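# Refit the band over the carton's corner guard

## Task

Loop the band back around the carton so it passes over the square and the corner guard; when finished the guard must sit in its proper place and the carton must rest flat.

## Robot and tools

Robot: two arms, left_arm and right_arm, each ending in a parallel gripper. They face each other across the table; left_arm's base is on the +y side (arm names do not match image sides). Base roots in the scene frame: left_arm (-0.024, +0.454, +0.133) m, quat_wxyz (+0.708, 0, 0, -0.706); right_arm (+0.067, -0.464, +0.059) m, quat_wxyz (+0.711, 0, 0, +0.703).

Frames: the scene frame has its origin at the table centre, +z up, table surface at z = +0.020 m. Reported hand positions, orientations, velocities and targets use the scene frame. Motion offsets instead use each arm's own Hand target axes: the fingers point along gripper +x and open and close along its y. end_effector_position is the point between the fingers, some 3 to 4 cm behind the tips; only the final 1.5 cm of each inner finger face is flat. Printed poses can be a few centimetres off, more at long reach.

Command row: always 14 numbers, each in [-1, 1], even if one arm stays still. Order: left_arm dx, dy, dz, rx, ry, rz, opening, then right_arm dx, dy, dz, rx, ry, rz, opening. The six pose numbers are an offset (not a pose) from that arm's Hand target as it stood when the action or move began, along the Hand target's axes; 1.0 equals 0.6 m of travel or 180 degrees, and rx, ry, rz form one rotation vector. Repeating an offset moves the arm further. Six zeros re-request the current Hand target. The opening is absolute: +1 fully open (0.080 m), -1 fully closed; empty fingers meet near -0.78. A 0 opening is a real command, so to keep a gripper unchanged resend its current opening (see Tool commands).

execute_actions(actions, cameras): actions is a list of actions; each action is up to 15 rows, one per 1/30 s step, and a short action repeats its final row to fill 15 steps. Every row in an action is measured from that action's start pose. An empty actions list returns the state plus all camera images. cameras: list of names, ["all"], or [] for none.

move(target, speed, blend, opening_speed, grip_force, blocking, cameras): drives grippers in straight lines toward target, one 14-number row or up to 15 rows; every row is an offset from the same starting Hand targets, not chained. speed is m/s per arm path, 0.002 to 4.3 (default 0.25), rotation capped at twice that in rad/s; one value or one per target. blend (m) rounds corners in a list; 0 stops at each. opening_speed (per second on the -1..+1 scale, at least 0.2) ramps the fingers. grip_force is newtons per pad, 8 to 34, one value or one per arm, and persists. blocking=false returns early while motion continues. Paths do not avoid obstacles or the other arm, last 0.5 to 10 s, and grippers lag and overshoot more when fast. Route around an arm's own base rather than near it, or its shoulder posture may flip.

wait(seconds 0 to 10, cameras) lets time pass holding commands. stop(cameras) brakes a running move. zoom_image(camera, region [x0,y0,x1,y1], max 504x504 px) magnifies the newest image of cam_head_left, cam_head_right, cam_left_wrist or cam_right_wrist (each 672x504). read_manual(section="licences") only gives licence text. finished_scene(scene) ends the current scene, irreversibly; give the current scene's number.

Results: per-arm end_effector_position (m), end_effector_quat_wxyz, velocities, Joint positions (last number is gripper opening in metres), grip_measured on the command scale (may read about 2 mm off), Joint torques, External joint torques (outward push toward larger joint values lowers the value), Hand target (last commanded pose after clipping; next offsets start there), and Tool commands. A move adds a move: line: done (within 8 mm and 2 degrees), off_target, moving, held (a check withheld steps or clearance stopped the path), blocked (gripper stopped far from its drive, arm now holds still), fault; limits=paced means the pose was clipped. Grippers often stop short because of friction and weight; resend zeros or the missing distance. Orientation commands are clipped to within 32 degrees of the measured one per step.

Gripping: close to about 0.08 below the grip_measured value at first touch for full force, less for a lighter hold. Closing from open takes at least roughly 0.6 s.

Avoid: knocking anything off the table or leaving it off the table; dropping or releasing moving parts; fast impacts, slams or hard shoves on fixed or heavy items; any contact or squeeze between the two arms or grippers (can fail everything); strain on wrist camera cables; contact torque reaching joint limits (waist 16.8, shoulder 20.8, elbow 20.8, wrist pitch 5.49, wrist yaw 5.47, wrist roll 5.13 N m), which freezes the arm for 10 s; large one-step jumps (over-speed fault); long holding, stretching or pushing at unreachable poses, which overheats motors (MOTOR HOT from 50 °C, stop at 95 °C). To end a press, command the target back beyond the gripper. Loose objects may occasionally get nudged by outside pushes. Check pose and tilt after every move.

Each tool is called after "Emit:" in YAML: its name, and indented under it one key for each argument.

## Session

Emit:
execute_actions:
  actions: []

Scene clock: 0.00 s.
left_arm: end_effector_position=(+0.1307, +0.2513, +0.3528) grip_measured=+1.000 end_effector_quat_wxyz=(+0.551, +0.494, +0.149, -0.656) | right_arm: end_effector_position=(-0.2308, -0.2170, +0.3291) grip_measured=+1.000 end_effector_quat_wxyz=(+0.794, +0.010, +0.119, +0.596)
Joint positions: left_arm=[0.875 1.121 1.123 -1.076 0.392 1.256 0.08] | right_arm=[1.281 1.83 1.61 -1.166 1.389 1.543 0.08]
Joint velocities: within noise
Joint torques (N m): no reading
External joint torques (N m): no reading
Heat: left arm: hottest wrist yaw 38 °C (+0.0 °C/min); right arm: hottest wrist yaw 33 °C (+0.0 °C/min).
Hand target: left_arm +0.1310, +0.2509, +0.3550; +0.552, +0.495, +0.145, -0.655 | right_arm -0.2303, -0.2171, +0.3324; +0.793, +0.015, +0.121, +0.597
Tool commands: left_gripper/opening=+1.0 right_gripper/opening=+1.0

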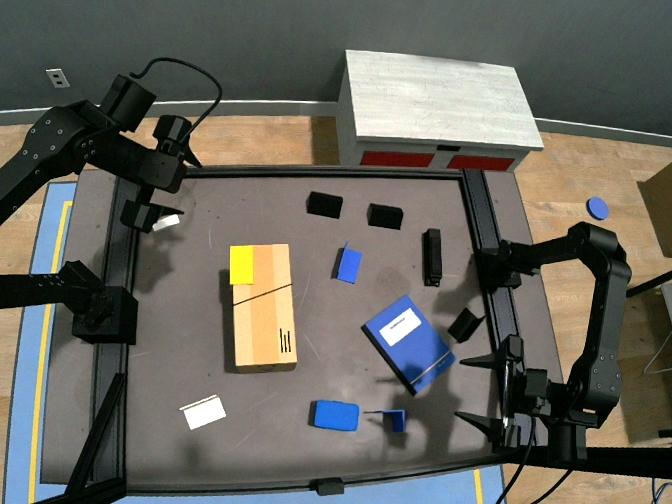

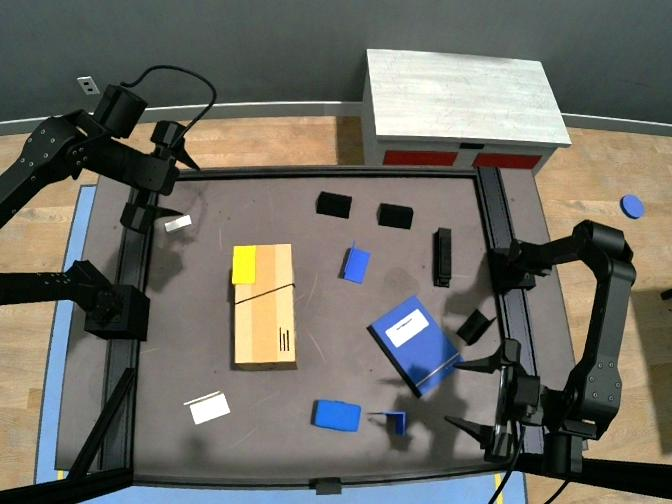

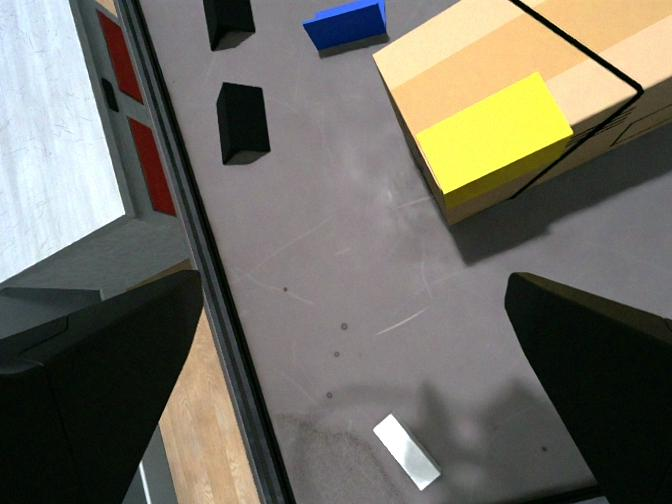

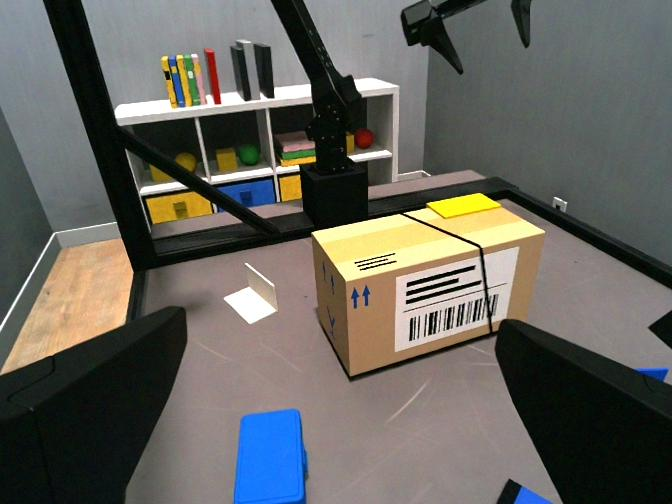

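Emit:
zoom_image:
  camera: "cam_head_left"
  region: [200, 220, 320, 390]

Emit:
zoom_image:
  camera: "cam_left_wrist"
  region: [370, 0, 672, 260]

Emit:
zoom_image:
  camera: "cam_right_wrist"
  region: [290, 170, 570, 390]

Emit:
zoom_image:
  camera: "cam_head_right"
  region: [130, 180, 430, 440]

Scaled by 2.965 from the camera's 672x504 image, which has a finer 960x720 frame.

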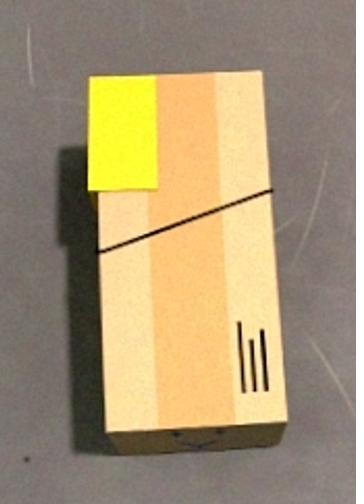

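Scaled by 1.669 from the camera's 672x504 image, which has a finer 960x720 frame.

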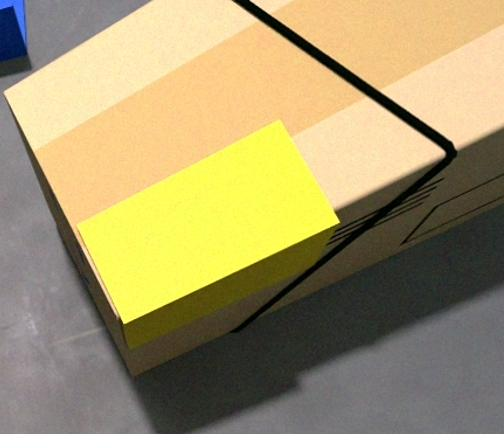

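Scaled by 1.800 from the camera's 672x504 image, which has a finer 960x720 frame.

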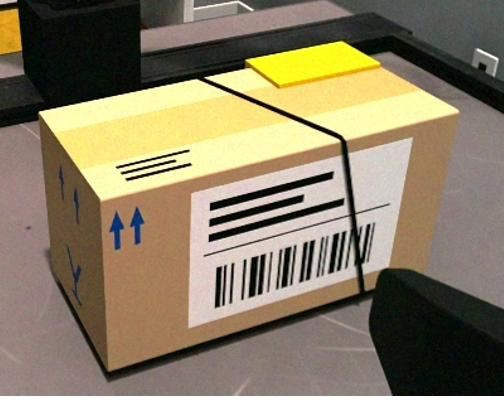

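Scaled by 1.680 from the camera's 672x504 image, which has a finer 960x720 frame.

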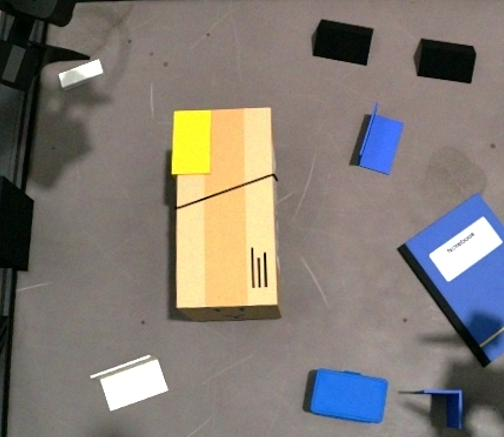

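Emit:
move:
  target: [0.1,-0.3177,0.0058,-0.1656,-0.0591,-0.0177,1,0,0,0,0,0,0,1]
  cameras: ["all"]

Emit:
zoom_image:
  camera: "cam_left_wrist"
  region: [150, 50, 550, 350]

Scene clock: 9.00 s.
left_arm: end_effector_position=(-0.0305, +0.2798, +0.2422) grip_measured=+1.000 end_effector_quat_wxyz=(+0.652, +0.270, +0.271, -0.655) | right_arm: end_effector_position=(-0.2308, -0.2170, +0.3291) grip_measured=+1.000 end_effector_quat_wxyz=(+0.794, +0.010, +0.119, +0.596)
Joint positions: left_arm=[-0.088 0.388 0.389 -0.788 -0.055 -0.061 0.08] | right_arm=[1.281 1.83 1.61 -1.166 1.389 1.543 0.08]
Joint torques (N m): left_arm=[-0.33 0.37 5.64 1.65 -0.3 -0.12] | right_arm=[0.1 -6.99 5.87 0.48 0.68 0]
External joint torques (N m): left_arm=[-0.33 -0.07 -0.61 0.31 -0.28 -0.12] | right_arm=[0.1 0.32 0.4 0.02 0.07 0.01]
Heat: left arm: hottest wrist yaw 38 °C (+0.0 °C/min); right arm: hottest elbow 34 °C (+13.3 °C/min).
Hand target: left_arm -0.0300, +0.2797, +0.2403; +0.654, +0.270, +0.271, -0.653 | right_arm -0.2303, -0.2171, +0.3324; +0.793, +0.015, +0.121, +0.597
Off the commanded pose: left_arm 0.002 m, 0 deg | right_arm 0.003 m, 1 deg.
move: done
camera_calibration:
cam_left_wrist: T_world_to_cam=[[-0.998988, 0.0103455, 0.0437728, -0.0396279], [-0.00760101, 0.920362, -0.390995, -0.140728], [-0.0443318, -0.390932, -0.919351, 0.408658], [0, 0, 0, 1]] pos_world=[-0.0225409, 0.289688, 0.322411]

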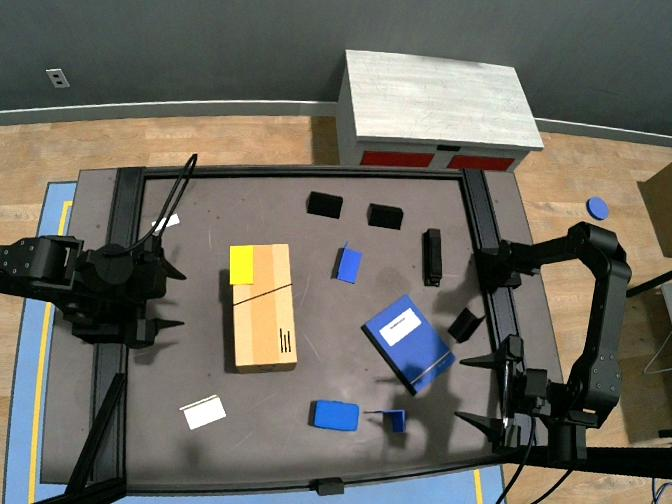

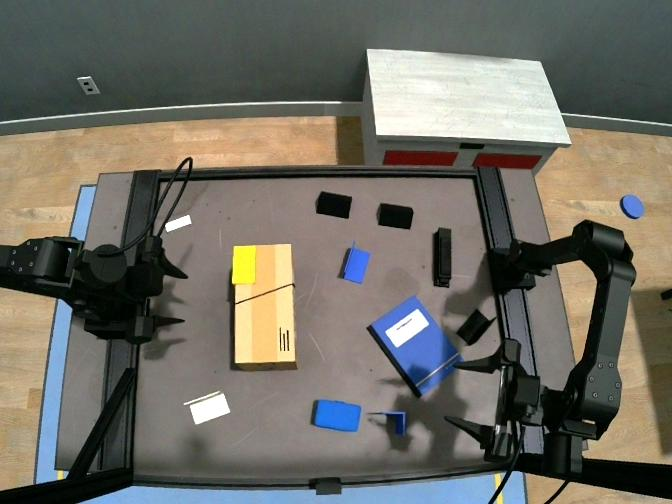

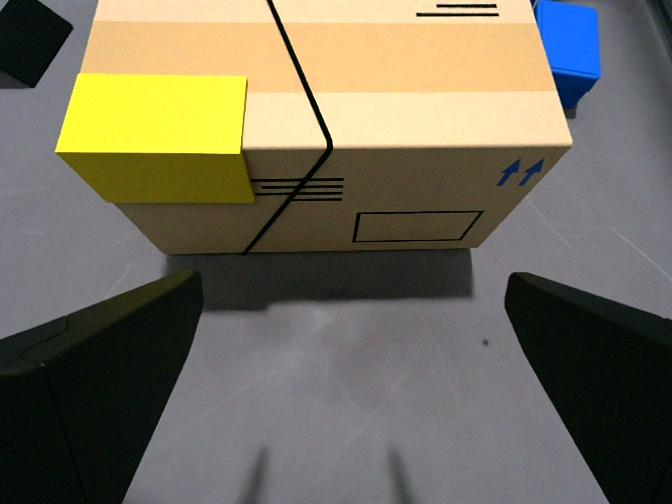

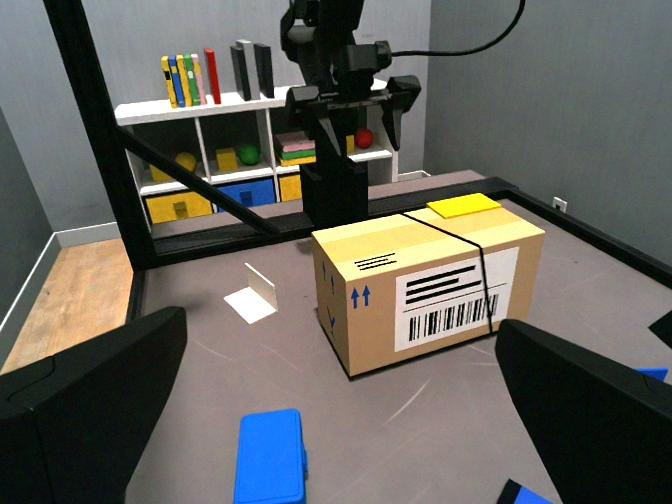

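Scaled by 1.260 from the camera's 672x504 image, which has a finer 960x720 frame.

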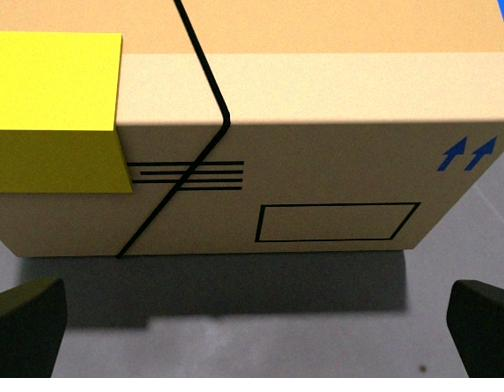

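Emit:
move:
  target: [0.1213,0.002,0.0177,0,0,0,-0.3,0,0,0,0,0,0,1]
  cameras: ["cam_left_wrist","cam_right_wrist"]

Emit:
zoom_image:
  camera: "cam_right_wrist"
  region: [290, 110, 570, 390]

Scene clock: 13.53 s.
left_arm: end_effector_position=(-0.0287, +0.2199, +0.1991) grip_measured=-0.297 end_effector_quat_wxyz=(+0.656, +0.267, +0.270, -0.652) | right_arm: end_effector_position=(-0.2308, -0.2170, +0.3291) grip_measured=+1.000 end_effector_quat_wxyz=(+0.794, +0.010, +0.119, +0.596)
Joint positions: left_arm=[-0.044 0.814 0.268 -0.234 -0.032 -0.033 0.022] | right_arm=[1.281 1.83 1.61 -1.166 1.389 1.543 0.08]
Joint torques (N m): left_arm=[0.18 -0.34 5.75 1.66 0.13 0.17] | right_arm=[0.08 -6.91 5.7 0.48 0.66 0.05]
External joint torques (N m): left_arm=[0.17 0.95 -0.55 0.28 0.14 0.17] | right_arm=[0.12 0.43 0.18 0.01 0.05 0.05]
Heat: left arm: hottest wrist yaw 38 °C (+0.0 °C/min); right arm: hottest elbow 34 °C (+8.9 °C/min).
Hand target: left_arm -0.0288, +0.2207, +0.1963; +0.654, +0.270, +0.271, -0.653 | right_arm -0.2303, -0.2171, +0.3324; +0.793, +0.015, +0.121, +0.597
Off the commanded pose: left_arm 0.003 m, 0 deg | right_arm 0.003 m, 1 deg.
move: done
camera_calibration:
cam_left_wrist: T_world_to_cam=[[-0.999145, 0.00189439, 0.0413077, -0.0330188], [-0.0146462, 0.917979, -0.396359, -0.101058], [-0.0386704, -0.396625, -0.917166, 0.346598], [0, 0, 0, 1]] pos_world=[-0.0210676, 0.230301, 0.279197]
Images, in order (width x height): cam_left_wrist 672x504, cam_right_wrist 672x504.

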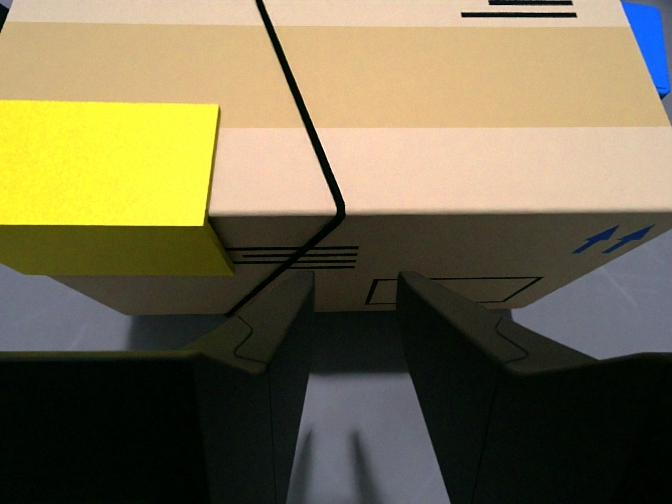

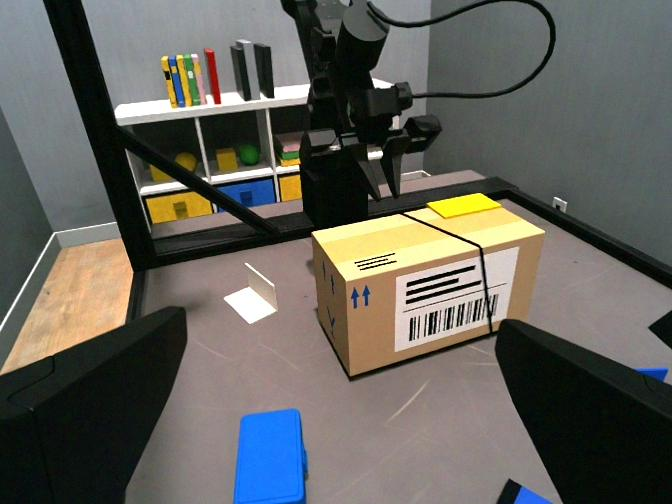

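Scaled by 1.800 from the camera's 672x504 image, which has a finer 960x720 frame.

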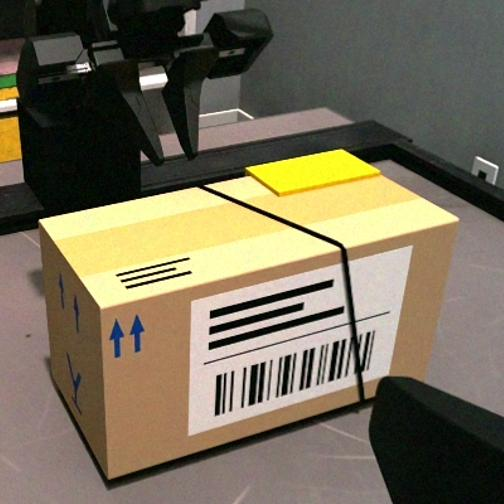

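Emit:
move:
  target: [0.0533,0.0067,0.0088,0,0,0,-0.3,0,0,0,0,0,0,1]
  speed: 0.08
  cameras: ["cam_left_wrist","cam_right_wrist"]

Emit:
zoom_image:
  camera: "cam_right_wrist"
  region: [340, 130, 500, 270]

Emit:
zoom_image:
  camera: "cam_left_wrist"
  region: [200, 150, 480, 360]

Scene clock: 16.50 s.
left_arm: end_effector_position=(-0.0248, +0.1951, +0.1789) grip_measured=-0.297 end_effector_quat_wxyz=(+0.655, +0.269, +0.272, -0.651) | right_arm: end_effector_position=(-0.2308, -0.2170, +0.3291) grip_measured=+1.000 end_effector_quat_wxyz=(+0.794, +0.010, +0.119, +0.596)
Joint positions: left_arm=[-0.012 1.06 0.262 0.012 -0.009 -0.011 0.022] | right_arm=[1.281 1.83 1.61 -1.166 1.389 1.543 0.08]
Joint torques (N m): left_arm=[0.32 -0.47 5.69 2.27 0.13 0.16] | right_arm=[0.16 -7.01 5.85 0.49 0.7 0.01]
External joint torques (N m): left_arm=[0.32 1.73 -0.09 0.9 0.13 0.16] | right_arm=[0.16 0.36 0.31 0.02 0.09 0.01]
Heat: left arm: hottest wrist yaw 38 °C (+0.0 °C/min); right arm: hottest elbow 35 °C (+10.9 °C/min).
Hand target: left_arm -0.0248, +0.1944, +0.1774; +0.654, +0.270, +0.271, -0.653 | right_arm -0.2303, -0.2171, +0.3324; +0.793, +0.015, +0.121, +0.597
Off the commanded pose: left_arm 0.002 m, 0 deg | right_arm 0.003 m, 1 deg.
move: done
camera_calibration:
cam_left_wrist: T_world_to_cam=[[-0.999144, 0.00132364, 0.0413405, -0.0280366], [-0.0149447, 0.920412, -0.390664, -0.0876972], [-0.0385674, -0.390948, -0.919605, 0.317758], [0, 0, 0, 1]] pos_world=[-0.0170682, 0.204981, 0.25911]
Images, in order (width x height): cam_left_wrist 672x504, cam_right_wrist 672x504.

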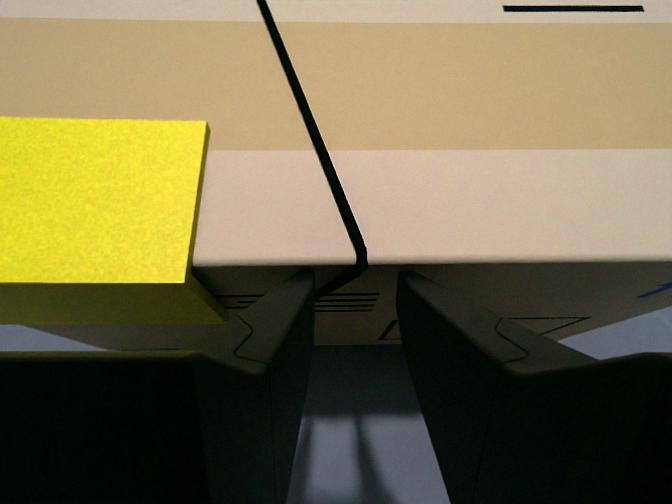

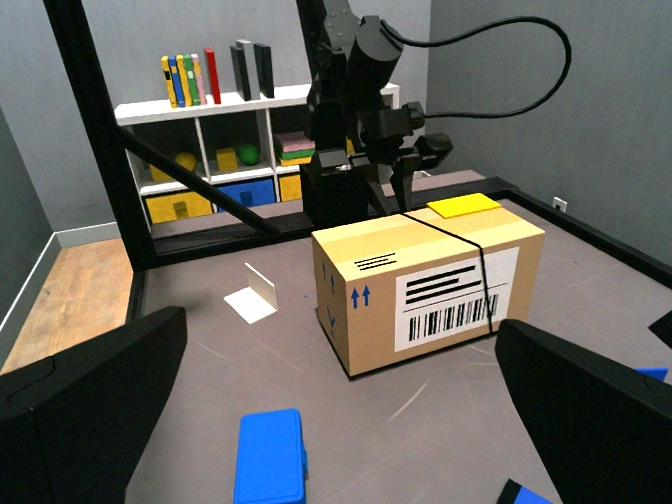

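Scaled by 3.150 from the camera's 672x504 image, which has a finer 960x720 frame.

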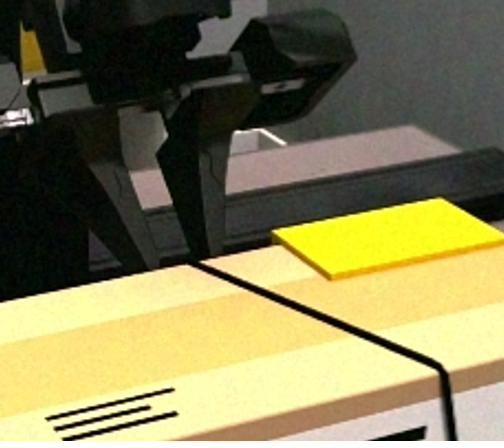

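Scaled by 1.800 from the camera's 672x504 image, which has a finer 960x720 frame.

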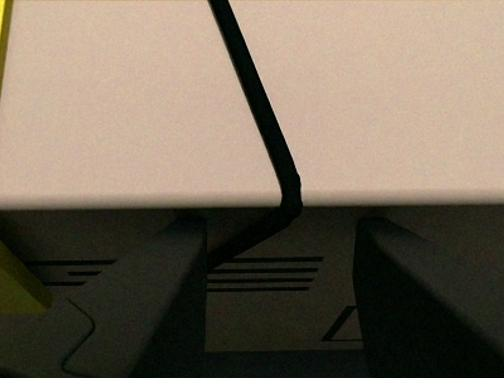

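Emit:
move:
  target: [0.0175,-0.004,0,0,0,0,-0.3,0,0,0,0,0,0,1]
  speed: 0.04
  cameras: ["cam_left_wrist","cam_right_wrist"]

Emit:
zoom_image:
  camera: "cam_right_wrist"
  region: [340, 130, 500, 270]

Emit:
zoom_image:
  camera: "cam_left_wrist"
  region: [200, 150, 480, 360]

Scene clock: 18.63 s.
left_arm: end_effector_position=(-0.0259, +0.1917, +0.1684) grip_measured=-0.297 end_effector_quat_wxyz=(+0.653, +0.274, +0.275, -0.650) | right_arm: end_effector_position=(-0.2308, -0.2170, +0.3291) grip_measured=+1.000 end_effector_quat_wxyz=(+0.794, +0.010, +0.119, +0.596)
Joint positions: left_arm=[-0.018 1.133 0.251 0.084 -0.013 -0.013 0.022] | right_arm=[1.281 1.83 1.61 -1.166 1.389 1.543 0.08]
Joint torques (N m): left_arm=[-0.57 0.13 6.39 2.83 -0.08 -0.07] | right_arm=[0.1 -6.93 5.82 0.46 0.68 0.04]
External joint torques (N m): left_arm=[-0.58 2.54 0.9 1.47 -0.07 -0.07] | right_arm=[0.01 0.34 0.34 -0.01 0.08 0.04]
Heat: left arm: hottest wrist yaw 38 °C (+0.0 °C/min); right arm: hottest elbow 35 °C (+9.7 °C/min).
Hand target: left_arm -0.0272, +0.1870, +0.1700; +0.654, +0.270, +0.271, -0.653 | right_arm -0.2303, -0.2171, +0.3324; +0.793, +0.015, +0.121, +0.597
Off the commanded pose: left_arm 0.005 m, 1 deg | right_arm 0.003 m, 1 deg.
move: done
camera_calibration:
cam_left_wrist: T_world_to_cam=[[-0.999202, 0.00270916, 0.0398488, -0.0287097], [-0.0126376, 0.924994, -0.379771, -0.0913646], [-0.0378888, -0.379972, -0.924222, 0.305434], [0, 0, 0, 1]] pos_world=[-0.0182689, 0.200646, 0.248735]
Images, in order (width x height): cam_left_wrist 672x504, cam_right_wrist 672x504.

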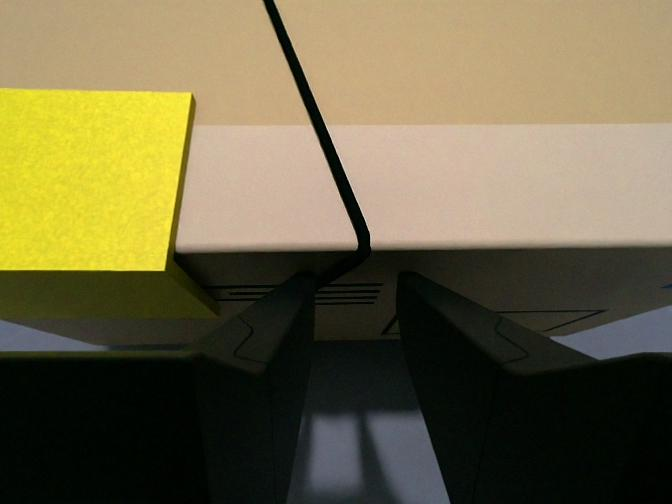

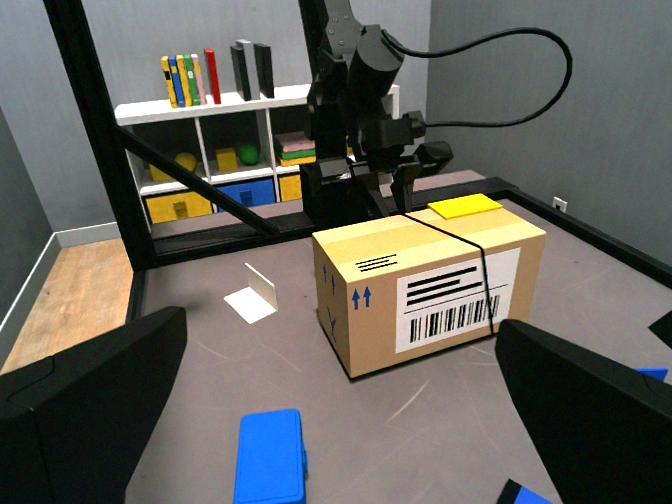

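Scaled by 3.150 from the camera's 672x504 image, which has a finer 960x720 frame.

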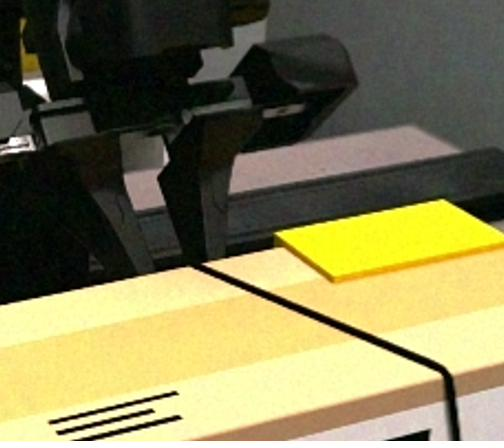

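Scaled by 1.800 from the camera's 672x504 image, which has a finer 960x720 frame.

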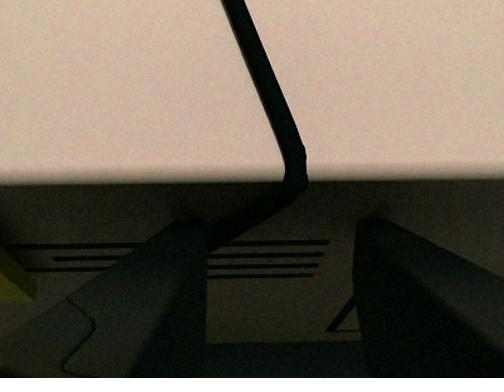

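Emit:
move:
  target:
    - [-0.04,-0.005,0.0,0,0,0,-0.3,0,0,0,0,0,0,1]
    - [-0.035,-0.005,0.0115,0,0,0,-0.3,0,0,0,0,0,0,1]
    - [-0.0115,-0.005,0.0115,0,0,0,-0.3,0,0,0,0,0,0,1]
  speed: 0.05
  cameras: ["cam_left_wrist","cam_right_wrist"]

Emit:
zoom_image:
  camera: "cam_right_wrist"
  region: [340, 130, 500, 270]

Emit:
zoom_image:
  camera: "cam_left_wrist"
  region: [200, 150, 480, 360]

Scene clock: 23.30 s.
left_arm: end_effector_position=(-0.0308, +0.1925, +0.1758) grip_measured=-0.297 end_effector_quat_wxyz=(+0.650, +0.275, +0.276, -0.652) | right_arm: end_effector_position=(-0.2308, -0.2170, +0.3291) grip_measured=+1.000 end_effector_quat_wxyz=(+0.794, +0.010, +0.119, +0.596)
Joint positions: left_arm=[-0.043 1.097 0.274 0.022 -0.024 -0.029 0.022] | right_arm=[1.281 1.83 1.61 -1.166 1.389 1.543 0.08]
Joint torques (N m): left_arm=[0.13 -0.56 7.17 2.2 -0.13 0] | right_arm=[0.02 -7 5.76 0.46 0.71 0.04]
External joint torques (N m): left_arm=[0.14 1.8 1.48 0.84 -0.13 0] | right_arm=[0.02 0.28 0.3 0 0.1 0.05]
Heat: left arm: hottest wrist yaw 38 °C (+0.0 °C/min); right arm: hottest elbow 35 °C (+7.7 °C/min).
Hand target: left_arm -0.0301, +0.1870, +0.1797; +0.654, +0.270, +0.271, -0.653 | right_arm -0.2303, -0.2171, +0.3324; +0.793, +0.015, +0.121, +0.597
Off the commanded pose: left_arm 0.007 m, 1 deg | right_arm 0.003 m, 1 deg.
move: done
camera_calibration:
cam_left_wrist: T_world_to_cam=[[-0.99903, 0.00911925, 0.0430703, -0.035789], [-0.00779082, 0.926252, -0.376825, -0.0899635], [-0.0433303, -0.376796, -0.925282, 0.3118], [0, 0, 0, 1]] pos_world=[-0.0229448, 0.20114, 0.256144]
Images, in order (width x height): cam_left_wrist 672x504, cam_right_wrist 672x504.

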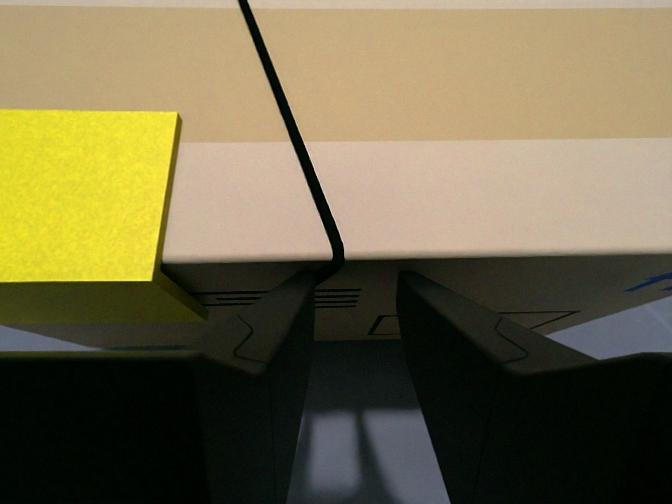

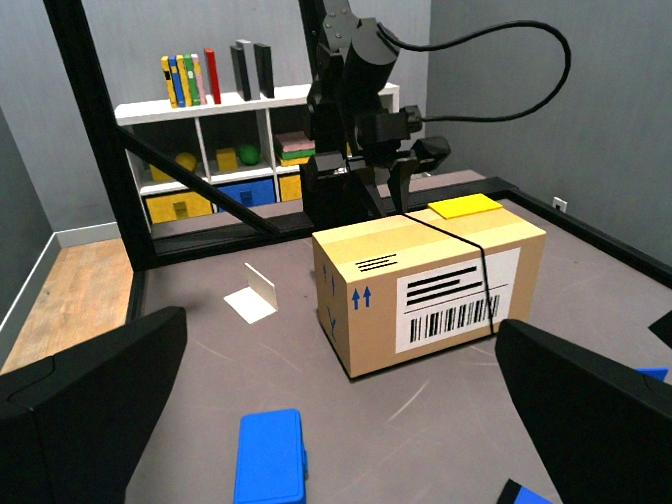

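Scaled by 3.150 from the camera's 672x504 image, which has a finer 960x720 frame.

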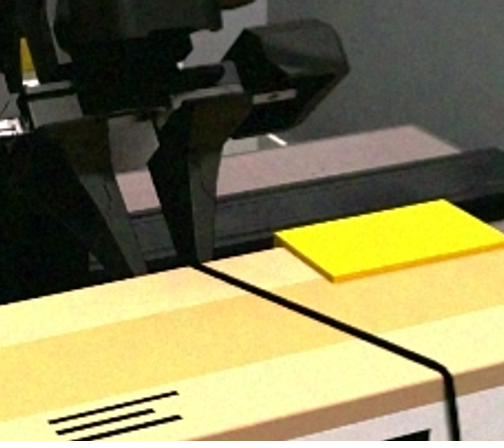

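Scaled by 1.800 from the camera's 672x504 image, which has a finer 960x720 frame.

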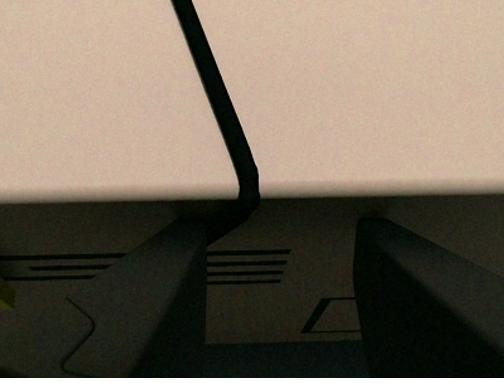

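Emit:
move:
  target:
    - [-0.03,0.004,0.004,0,0,0,-0.3,0,0,0,0,0,0,1]
    - [-0.011,0.004,0.006,0,0,0,-0.3,0,0,0,0,0,0,1]
  speed: 0.04
  cameras: ["cam_left_wrist","cam_right_wrist"]

Emit:
zoom_image:
  camera: "cam_right_wrist"
  region: [340, 130, 500, 270]

Emit:
zoom_image:
  camera: "cam_left_wrist"
  region: [200, 150, 480, 360]

Scene clock: 26.47 s.
left_arm: end_effector_position=(-0.0276, +0.1945, +0.1814) grip_measured=-0.297 end_effector_quat_wxyz=(+0.653, +0.275, +0.277, -0.649) | right_arm: end_effector_position=(-0.2308, -0.2170, +0.3291) grip_measured=+1.000 end_effector_quat_wxyz=(+0.794, +0.010, +0.119, +0.596)
Joint positions: left_arm=[-0.03 1.061 0.285 -0.026 -0.022 -0.023 0.022] | right_arm=[1.281 1.83 1.61 -1.166 1.389 1.543 0.08]
Joint torques (N m): left_arm=[0.35 -1.2 7.86 1.64 0.15 0.15] | right_arm=[0.13 -7.01 5.79 0.5 0.72 0.01]
External joint torques (N m): left_arm=[0.34 1.05 2.04 0.28 0.16 0.15] | right_arm=[0.22 0.3 0.29 0.04 0.12 0.02]
Heat: left arm: hottest wrist yaw 38 °C (+0.0 °C/min); right arm: hottest elbow 36 °C (+9.1 °C/min).
Hand target: left_arm -0.0277, +0.1891, +0.1870; +0.654, +0.270, +0.271, -0.653 | right_arm -0.2303, -0.2171, +0.3324; +0.793, +0.015, +0.121, +0.597
Off the commanded pose: left_arm 0.008 m, 1 deg | right_arm 0.003 m, 1 deg.
move: done
camera_calibration:
cam_left_wrist: T_world_to_cam=[[-0.999182, 0.00115308, 0.040411, -0.0307653], [-0.014139, 0.9265, -0.37603, -0.0900606], [-0.0378744, -0.376294, -0.925726, 0.317984], [0, 0, 0, 1]] pos_world=[-0.0199701, 0.203132, 0.261744]
Images, in order (width x height): cam_left_wrist 672x504, cam_right_wrist 672x504.

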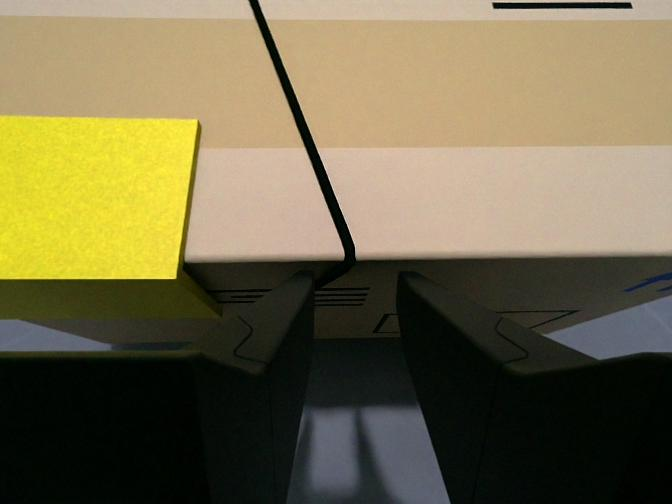

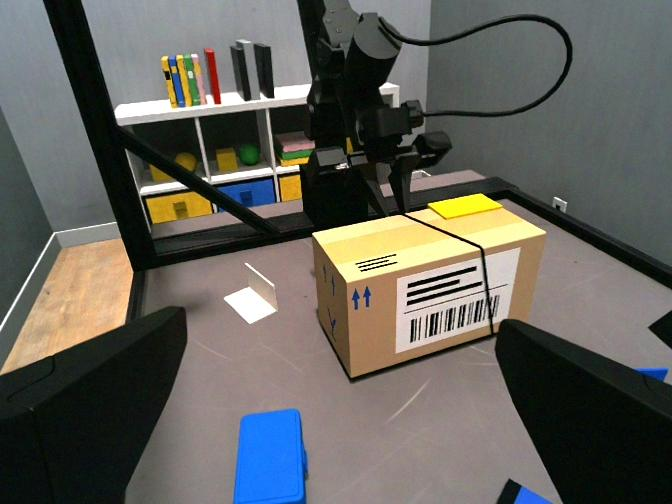

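Scaled by 3.150 from the camera's 672x504 image, which has a finer 960x720 frame.

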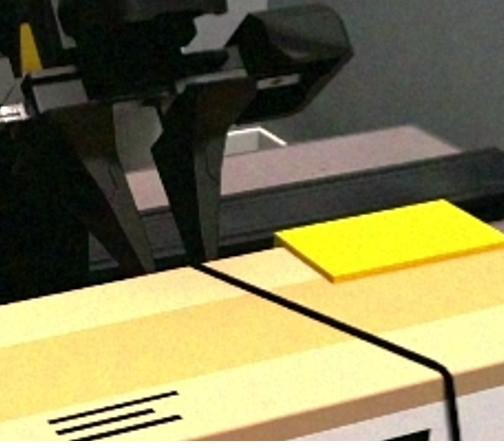

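Scaled by 1.800 from the camera's 672x504 image, which has a finer 960x720 frame.

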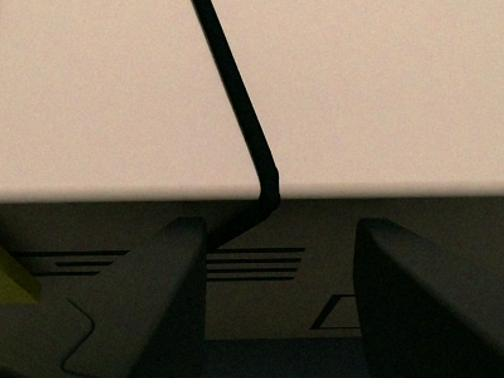

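Emit:
move:
  target:
    - [-0.03,0.0,0.015,0,0,0,-0.3,0,0,0,0,0,0,1]
    - [-0.009,0.0,0.015,0,0,0,-0.3,0,0,0,0,0,0,1]
  speed: 0.04
  cameras: ["cam_left_wrist","cam_right_wrist"]

Emit:
zoom_image:
  camera: "cam_right_wrist"
  region: [340, 130, 500, 270]

Emit:
zoom_image:
  camera: "cam_left_wrist"
  region: [200, 150, 480, 360]

Scene clock: 32.37 s.
left_arm: end_effector_position=(-0.0277, +0.1900, +0.1938) grip_measured=-0.297 end_effector_quat_wxyz=(+0.654, +0.273, +0.275, -0.650) | right_arm: end_effector_position=(-0.2308, -0.2170, +0.3291) grip_measured=+1.000 end_effector_quat_wxyz=(+0.794, +0.010, +0.119, +0.596)
Joint positions: left_arm=[-0.029 1.043 0.33 -0.083 -0.022 -0.023 0.022] | right_arm=[1.281 1.83 1.61 -1.166 1.389 1.543 0.08]
Joint torques (N m): left_arm=[0.29 -1.04 7.28 1.63 0.13 0.16] | right_arm=[0.15 -7.08 5.87 0.47 0.68 0.04]
External joint torques (N m): left_arm=[0.28 1.25 1.36 0.29 0.14 0.16] | right_arm=[0.19 0.28 0.34 0 0.07 0.05]
Heat: left arm: hottest wrist yaw 38 °C (+0.0 °C/min); right arm: hottest elbow 36 °C (+7.4 °C/min).
Hand target: left_arm -0.0277, +0.1866, +0.1972; +0.654, +0.270, +0.271, -0.653 | right_arm -0.2303, -0.2171, +0.3324; +0.793, +0.015, +0.121, +0.597
Off the commanded pose: left_arm 0.005 m, 1 deg | right_arm 0.003 m, 1 deg.
move: done
camera_calibration:
cam_left_wrist: T_world_to_cam=[[-0.999176, 0.00156904, 0.0405517, -0.0314817], [-0.0140409, 0.924171, -0.38172, -0.0796907], [-0.0380756, -0.381975, -0.923388, 0.328436], [0, 0, 0, 1]] pos_world=[-0.0200693, 0.199151, 0.274131]
Images, in order (width x height): cam_left_wrist 672x504, cam_right_wrist 672x504.

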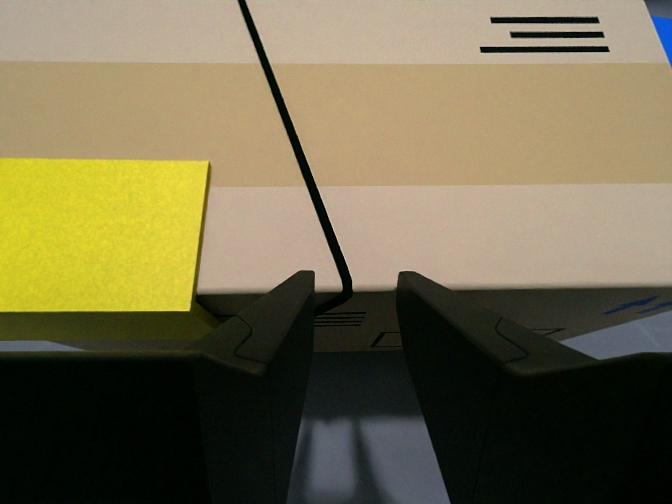

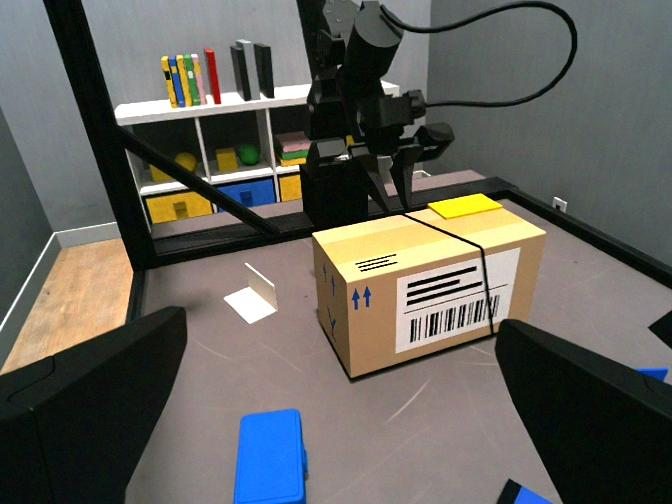

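Scaled by 3.150 from the camera's 672x504 image, which has a finer 960x720 frame.

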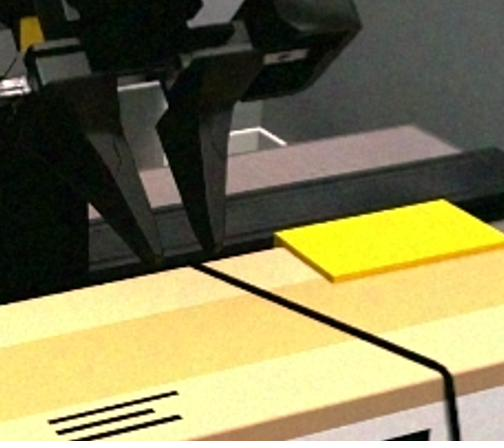

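Scaled by 1.800 from the camera's 672x504 image, which has a finer 960x720 frame.

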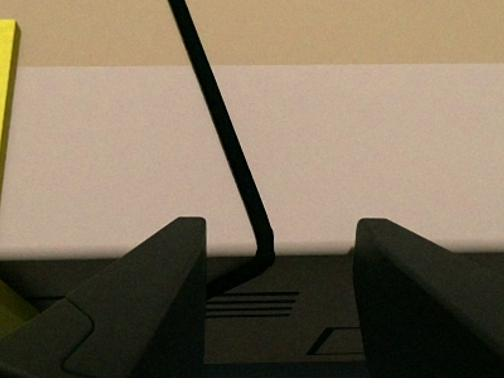

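Emit:
move:
  target: [0.004,0,0,0,0,0,-0.95,0,0,0,0,0,0,1]
  opening_speed: 1.0
  cameras: ["cam_left_wrist"]

Emit:
zoom_image:
  camera: "cam_left_wrist"
  region: [200, 150, 480, 360]

Scene clock: 33.73 s.
left_arm: end_effector_position=(-0.0269, +0.1882, +0.1925) grip_measured=-0.772 end_effector_quat_wxyz=(+0.655, +0.272, +0.275, -0.649) | right_arm: end_effector_position=(-0.2308, -0.2170, +0.3291) grip_measured=+1.000 end_effector_quat_wxyz=(+0.794, +0.010, +0.119, +0.596)
Joint positions: left_arm=[-0.026 1.058 0.33 -0.067 -0.022 -0.023 0] | right_arm=[1.281 1.83 1.61 -1.166 1.389 1.543 0.08]
Joint torques (N m): left_arm=[0.03 -1.03 7.18 1.75 0.12 0.13] | right_arm=[0.09 -7 5.77 0.48 0.65 0.02]
External joint torques (N m): left_arm=[0.04 1.29 1.28 0.4 0.12 0.13] | right_arm=[0.09 0.4 0.24 0.02 0.04 0.03]
Heat: left arm: hottest wrist yaw 38 °C (+0.0 °C/min); right arm: hottest elbow 36 °C (+7.1 °C/min).
Hand target: left_arm -0.0276, +0.1849, +0.1955; +0.654, +0.270, +0.271, -0.653 | right_arm -0.2303, -0.2171, +0.3324; +0.793, +0.015, +0.121, +0.597
Off the commanded pose: left_arm 0.005 m, 1 deg | right_arm 0.003 m, 1 deg.
move: done
camera_calibration:
cam_left_wrist: T_world_to_cam=[[-0.999174, -0.00149805, 0.0406164, -0.0300454], [-0.0169312, 0.923826, -0.382439, -0.0783969], [-0.0369495, -0.382811, -0.923088, 0.32672], [0, 0, 0, 1]] pos_world=[-0.0192758, 0.197452, 0.272829]
Images, in order (width x height): cam_left_wrist 672x504.

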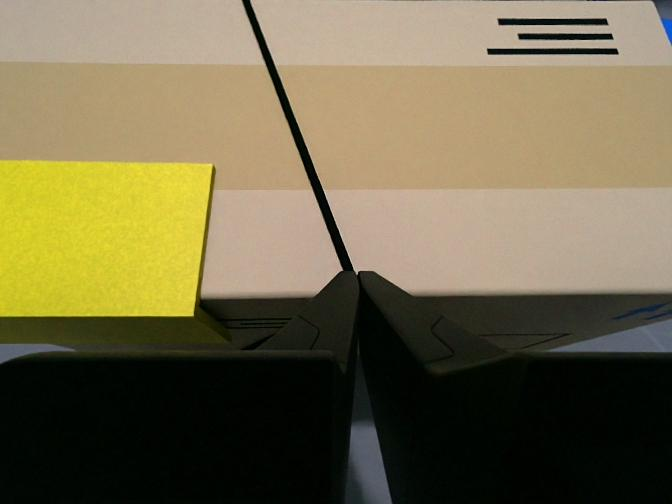

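Scaled by 1.800 from the camera's 672x504 image, which has a finer 960x720 frame.

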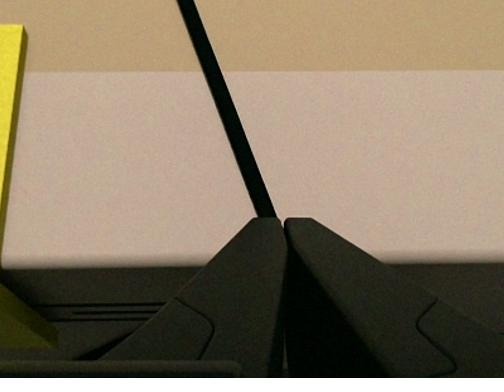

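Emit:
move:
  target: [-0.04,0,0,0,0,0,-1,0,0,0,0,0,0,1]
  speed: 0.05
  cameras: ["cam_left_wrist","cam_right_wrist"]

Emit:
zoom_image:
  camera: "cam_left_wrist"
  region: [200, 150, 480, 360]

Scene clock: 35.23 s.
left_arm: end_effector_position=(-0.0265, +0.2060, +0.2039) grip_measured=-0.774 end_effector_quat_wxyz=(+0.653, +0.277, +0.279, -0.647) | right_arm: end_effector_position=(-0.2308, -0.2170, +0.3291) grip_measured=+1.000 end_effector_quat_wxyz=(+0.794, +0.010, +0.119, +0.596)
Joint positions: left_arm=[-0.026 0.92 0.338 -0.226 -0.021 -0.022 0] | right_arm=[1.281 1.83 1.61 -1.166 1.389 1.543 0.08]
Joint torques (N m): left_arm=[-0.34 -2.12 8.44 1.11 0.07 0.08] | right_arm=[0.05 -7.04 5.89 0.47 0.7 0.05]
External joint torques (N m): left_arm=[-0.34 -0.35 2.27 -0.23 0.08 0.07] | right_arm=[0.13 0.32 0.35 0 0.09 0.05]
Heat: left arm: hottest wrist yaw 38 °C (+0.0 °C/min); right arm: hottest elbow 36 °C (+6.8 °C/min).
Hand target: left_arm -0.0277, +0.2018, +0.2125; +0.654, +0.270, +0.271, -0.653 | right_arm -0.2303, -0.2171, +0.3324; +0.793, +0.015, +0.121, +0.597
Off the commanded pose: left_arm 0.010 m, 1 deg | right_arm 0.003 m, 1 deg.
move: off_target (left_arm)
camera_calibration:
cam_left_wrist: T_world_to_cam=[[-0.999189, -0.00145799, 0.040246, -0.0300923], [-0.0162312, 0.929164, -0.369312, -0.0942319], [-0.0368566, -0.369665, -0.928434, 0.342457], [0, 0, 0, 1]] pos_world=[-0.0189755, 0.214108, 0.284359]
Images, in order (width x height): cam_left_wrist 672x504, cam_right_wrist 672x504.

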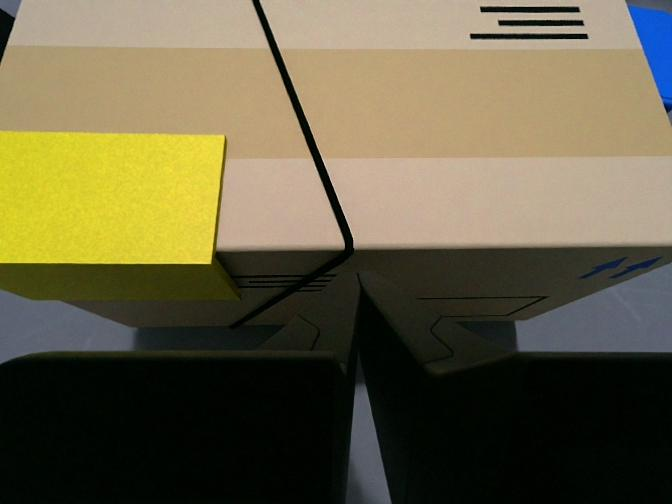

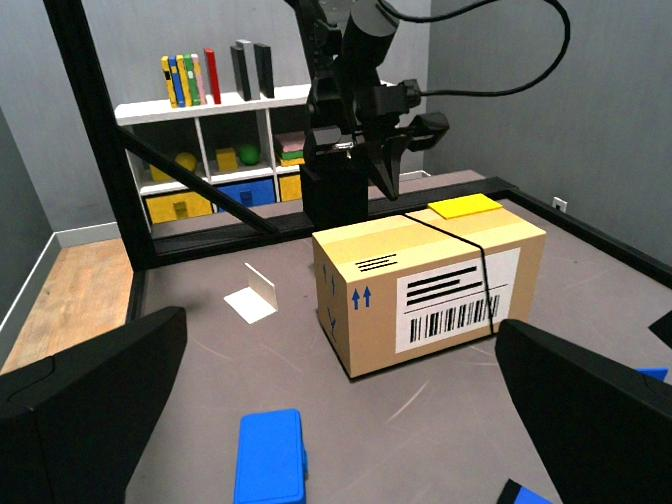

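Scaled by 1.800 from the camera's 672x504 image, which has a finer 960x720 frame.

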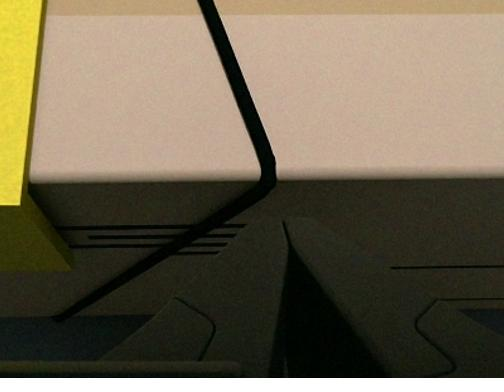

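Emit:
move:
  target: [0.044,0.001,-0.0162,0,0,0,-0.3,0,0,0,0,0,0,1]
  speed: 0.05
  cameras: ["cam_left_wrist"]

Scene clock: 38.33 s.
left_arm: end_effector_position=(-0.0271, +0.1893, +0.1898) grip_measured=-0.303 end_effector_quat_wxyz=(+0.656, +0.268, +0.270, -0.652) | right_arm: end_effector_position=(-0.2308, -0.2170, +0.3291) grip_measured=+1.000 end_effector_quat_wxyz=(+0.794, +0.010, +0.119, +0.596)
Joint positions: left_arm=[-0.026 1.054 0.306 -0.032 -0.019 -0.021 0.021] | right_arm=[1.281 1.83 1.61 -1.166 1.389 1.543 0.08]
Joint torques (N m): left_arm=[0.35 -0.86 5.35 1.87 0.14 0.18] | right_arm=[0.08 -6.99 5.79 0.47 0.69 0.04]
External joint torques (N m): left_arm=[0.37 1.37 -0.44 0.53 0.15 0.18] | right_arm=[0.13 0.39 0.26 0 0.07 0.05]
Heat: left arm: hottest wrist yaw 38 °C (+0.0 °C/min); right arm: hottest shoulder 36 °C (+12.5 °C/min).
Hand target: left_arm -0.0271, +0.1900, +0.1869; +0.654, +0.270, +0.271, -0.653 | right_arm -0.2303, -0.2171, +0.3324; +0.793, +0.015, +0.121, +0.597
Off the commanded pose: left_arm 0.003 m, 0 deg | right_arm 0.003 m, 1 deg.
move: done
camera_calibration:
cam_left_wrist: T_world_to_cam=[[-0.999147, 0.00174881, 0.0412531, -0.0309347], [-0.0147445, 0.918118, -0.396032, -0.0767467], [-0.0385678, -0.396303, -0.917309, 0.32597], [0, 0, 0, 1]] pos_world=[-0.019468, 0.199699, 0.269897]
Images, in order (width x height): cam_left_wrist 672x504.

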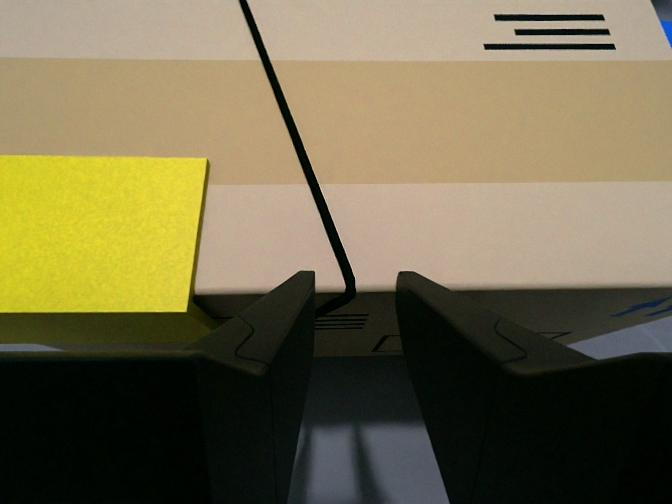

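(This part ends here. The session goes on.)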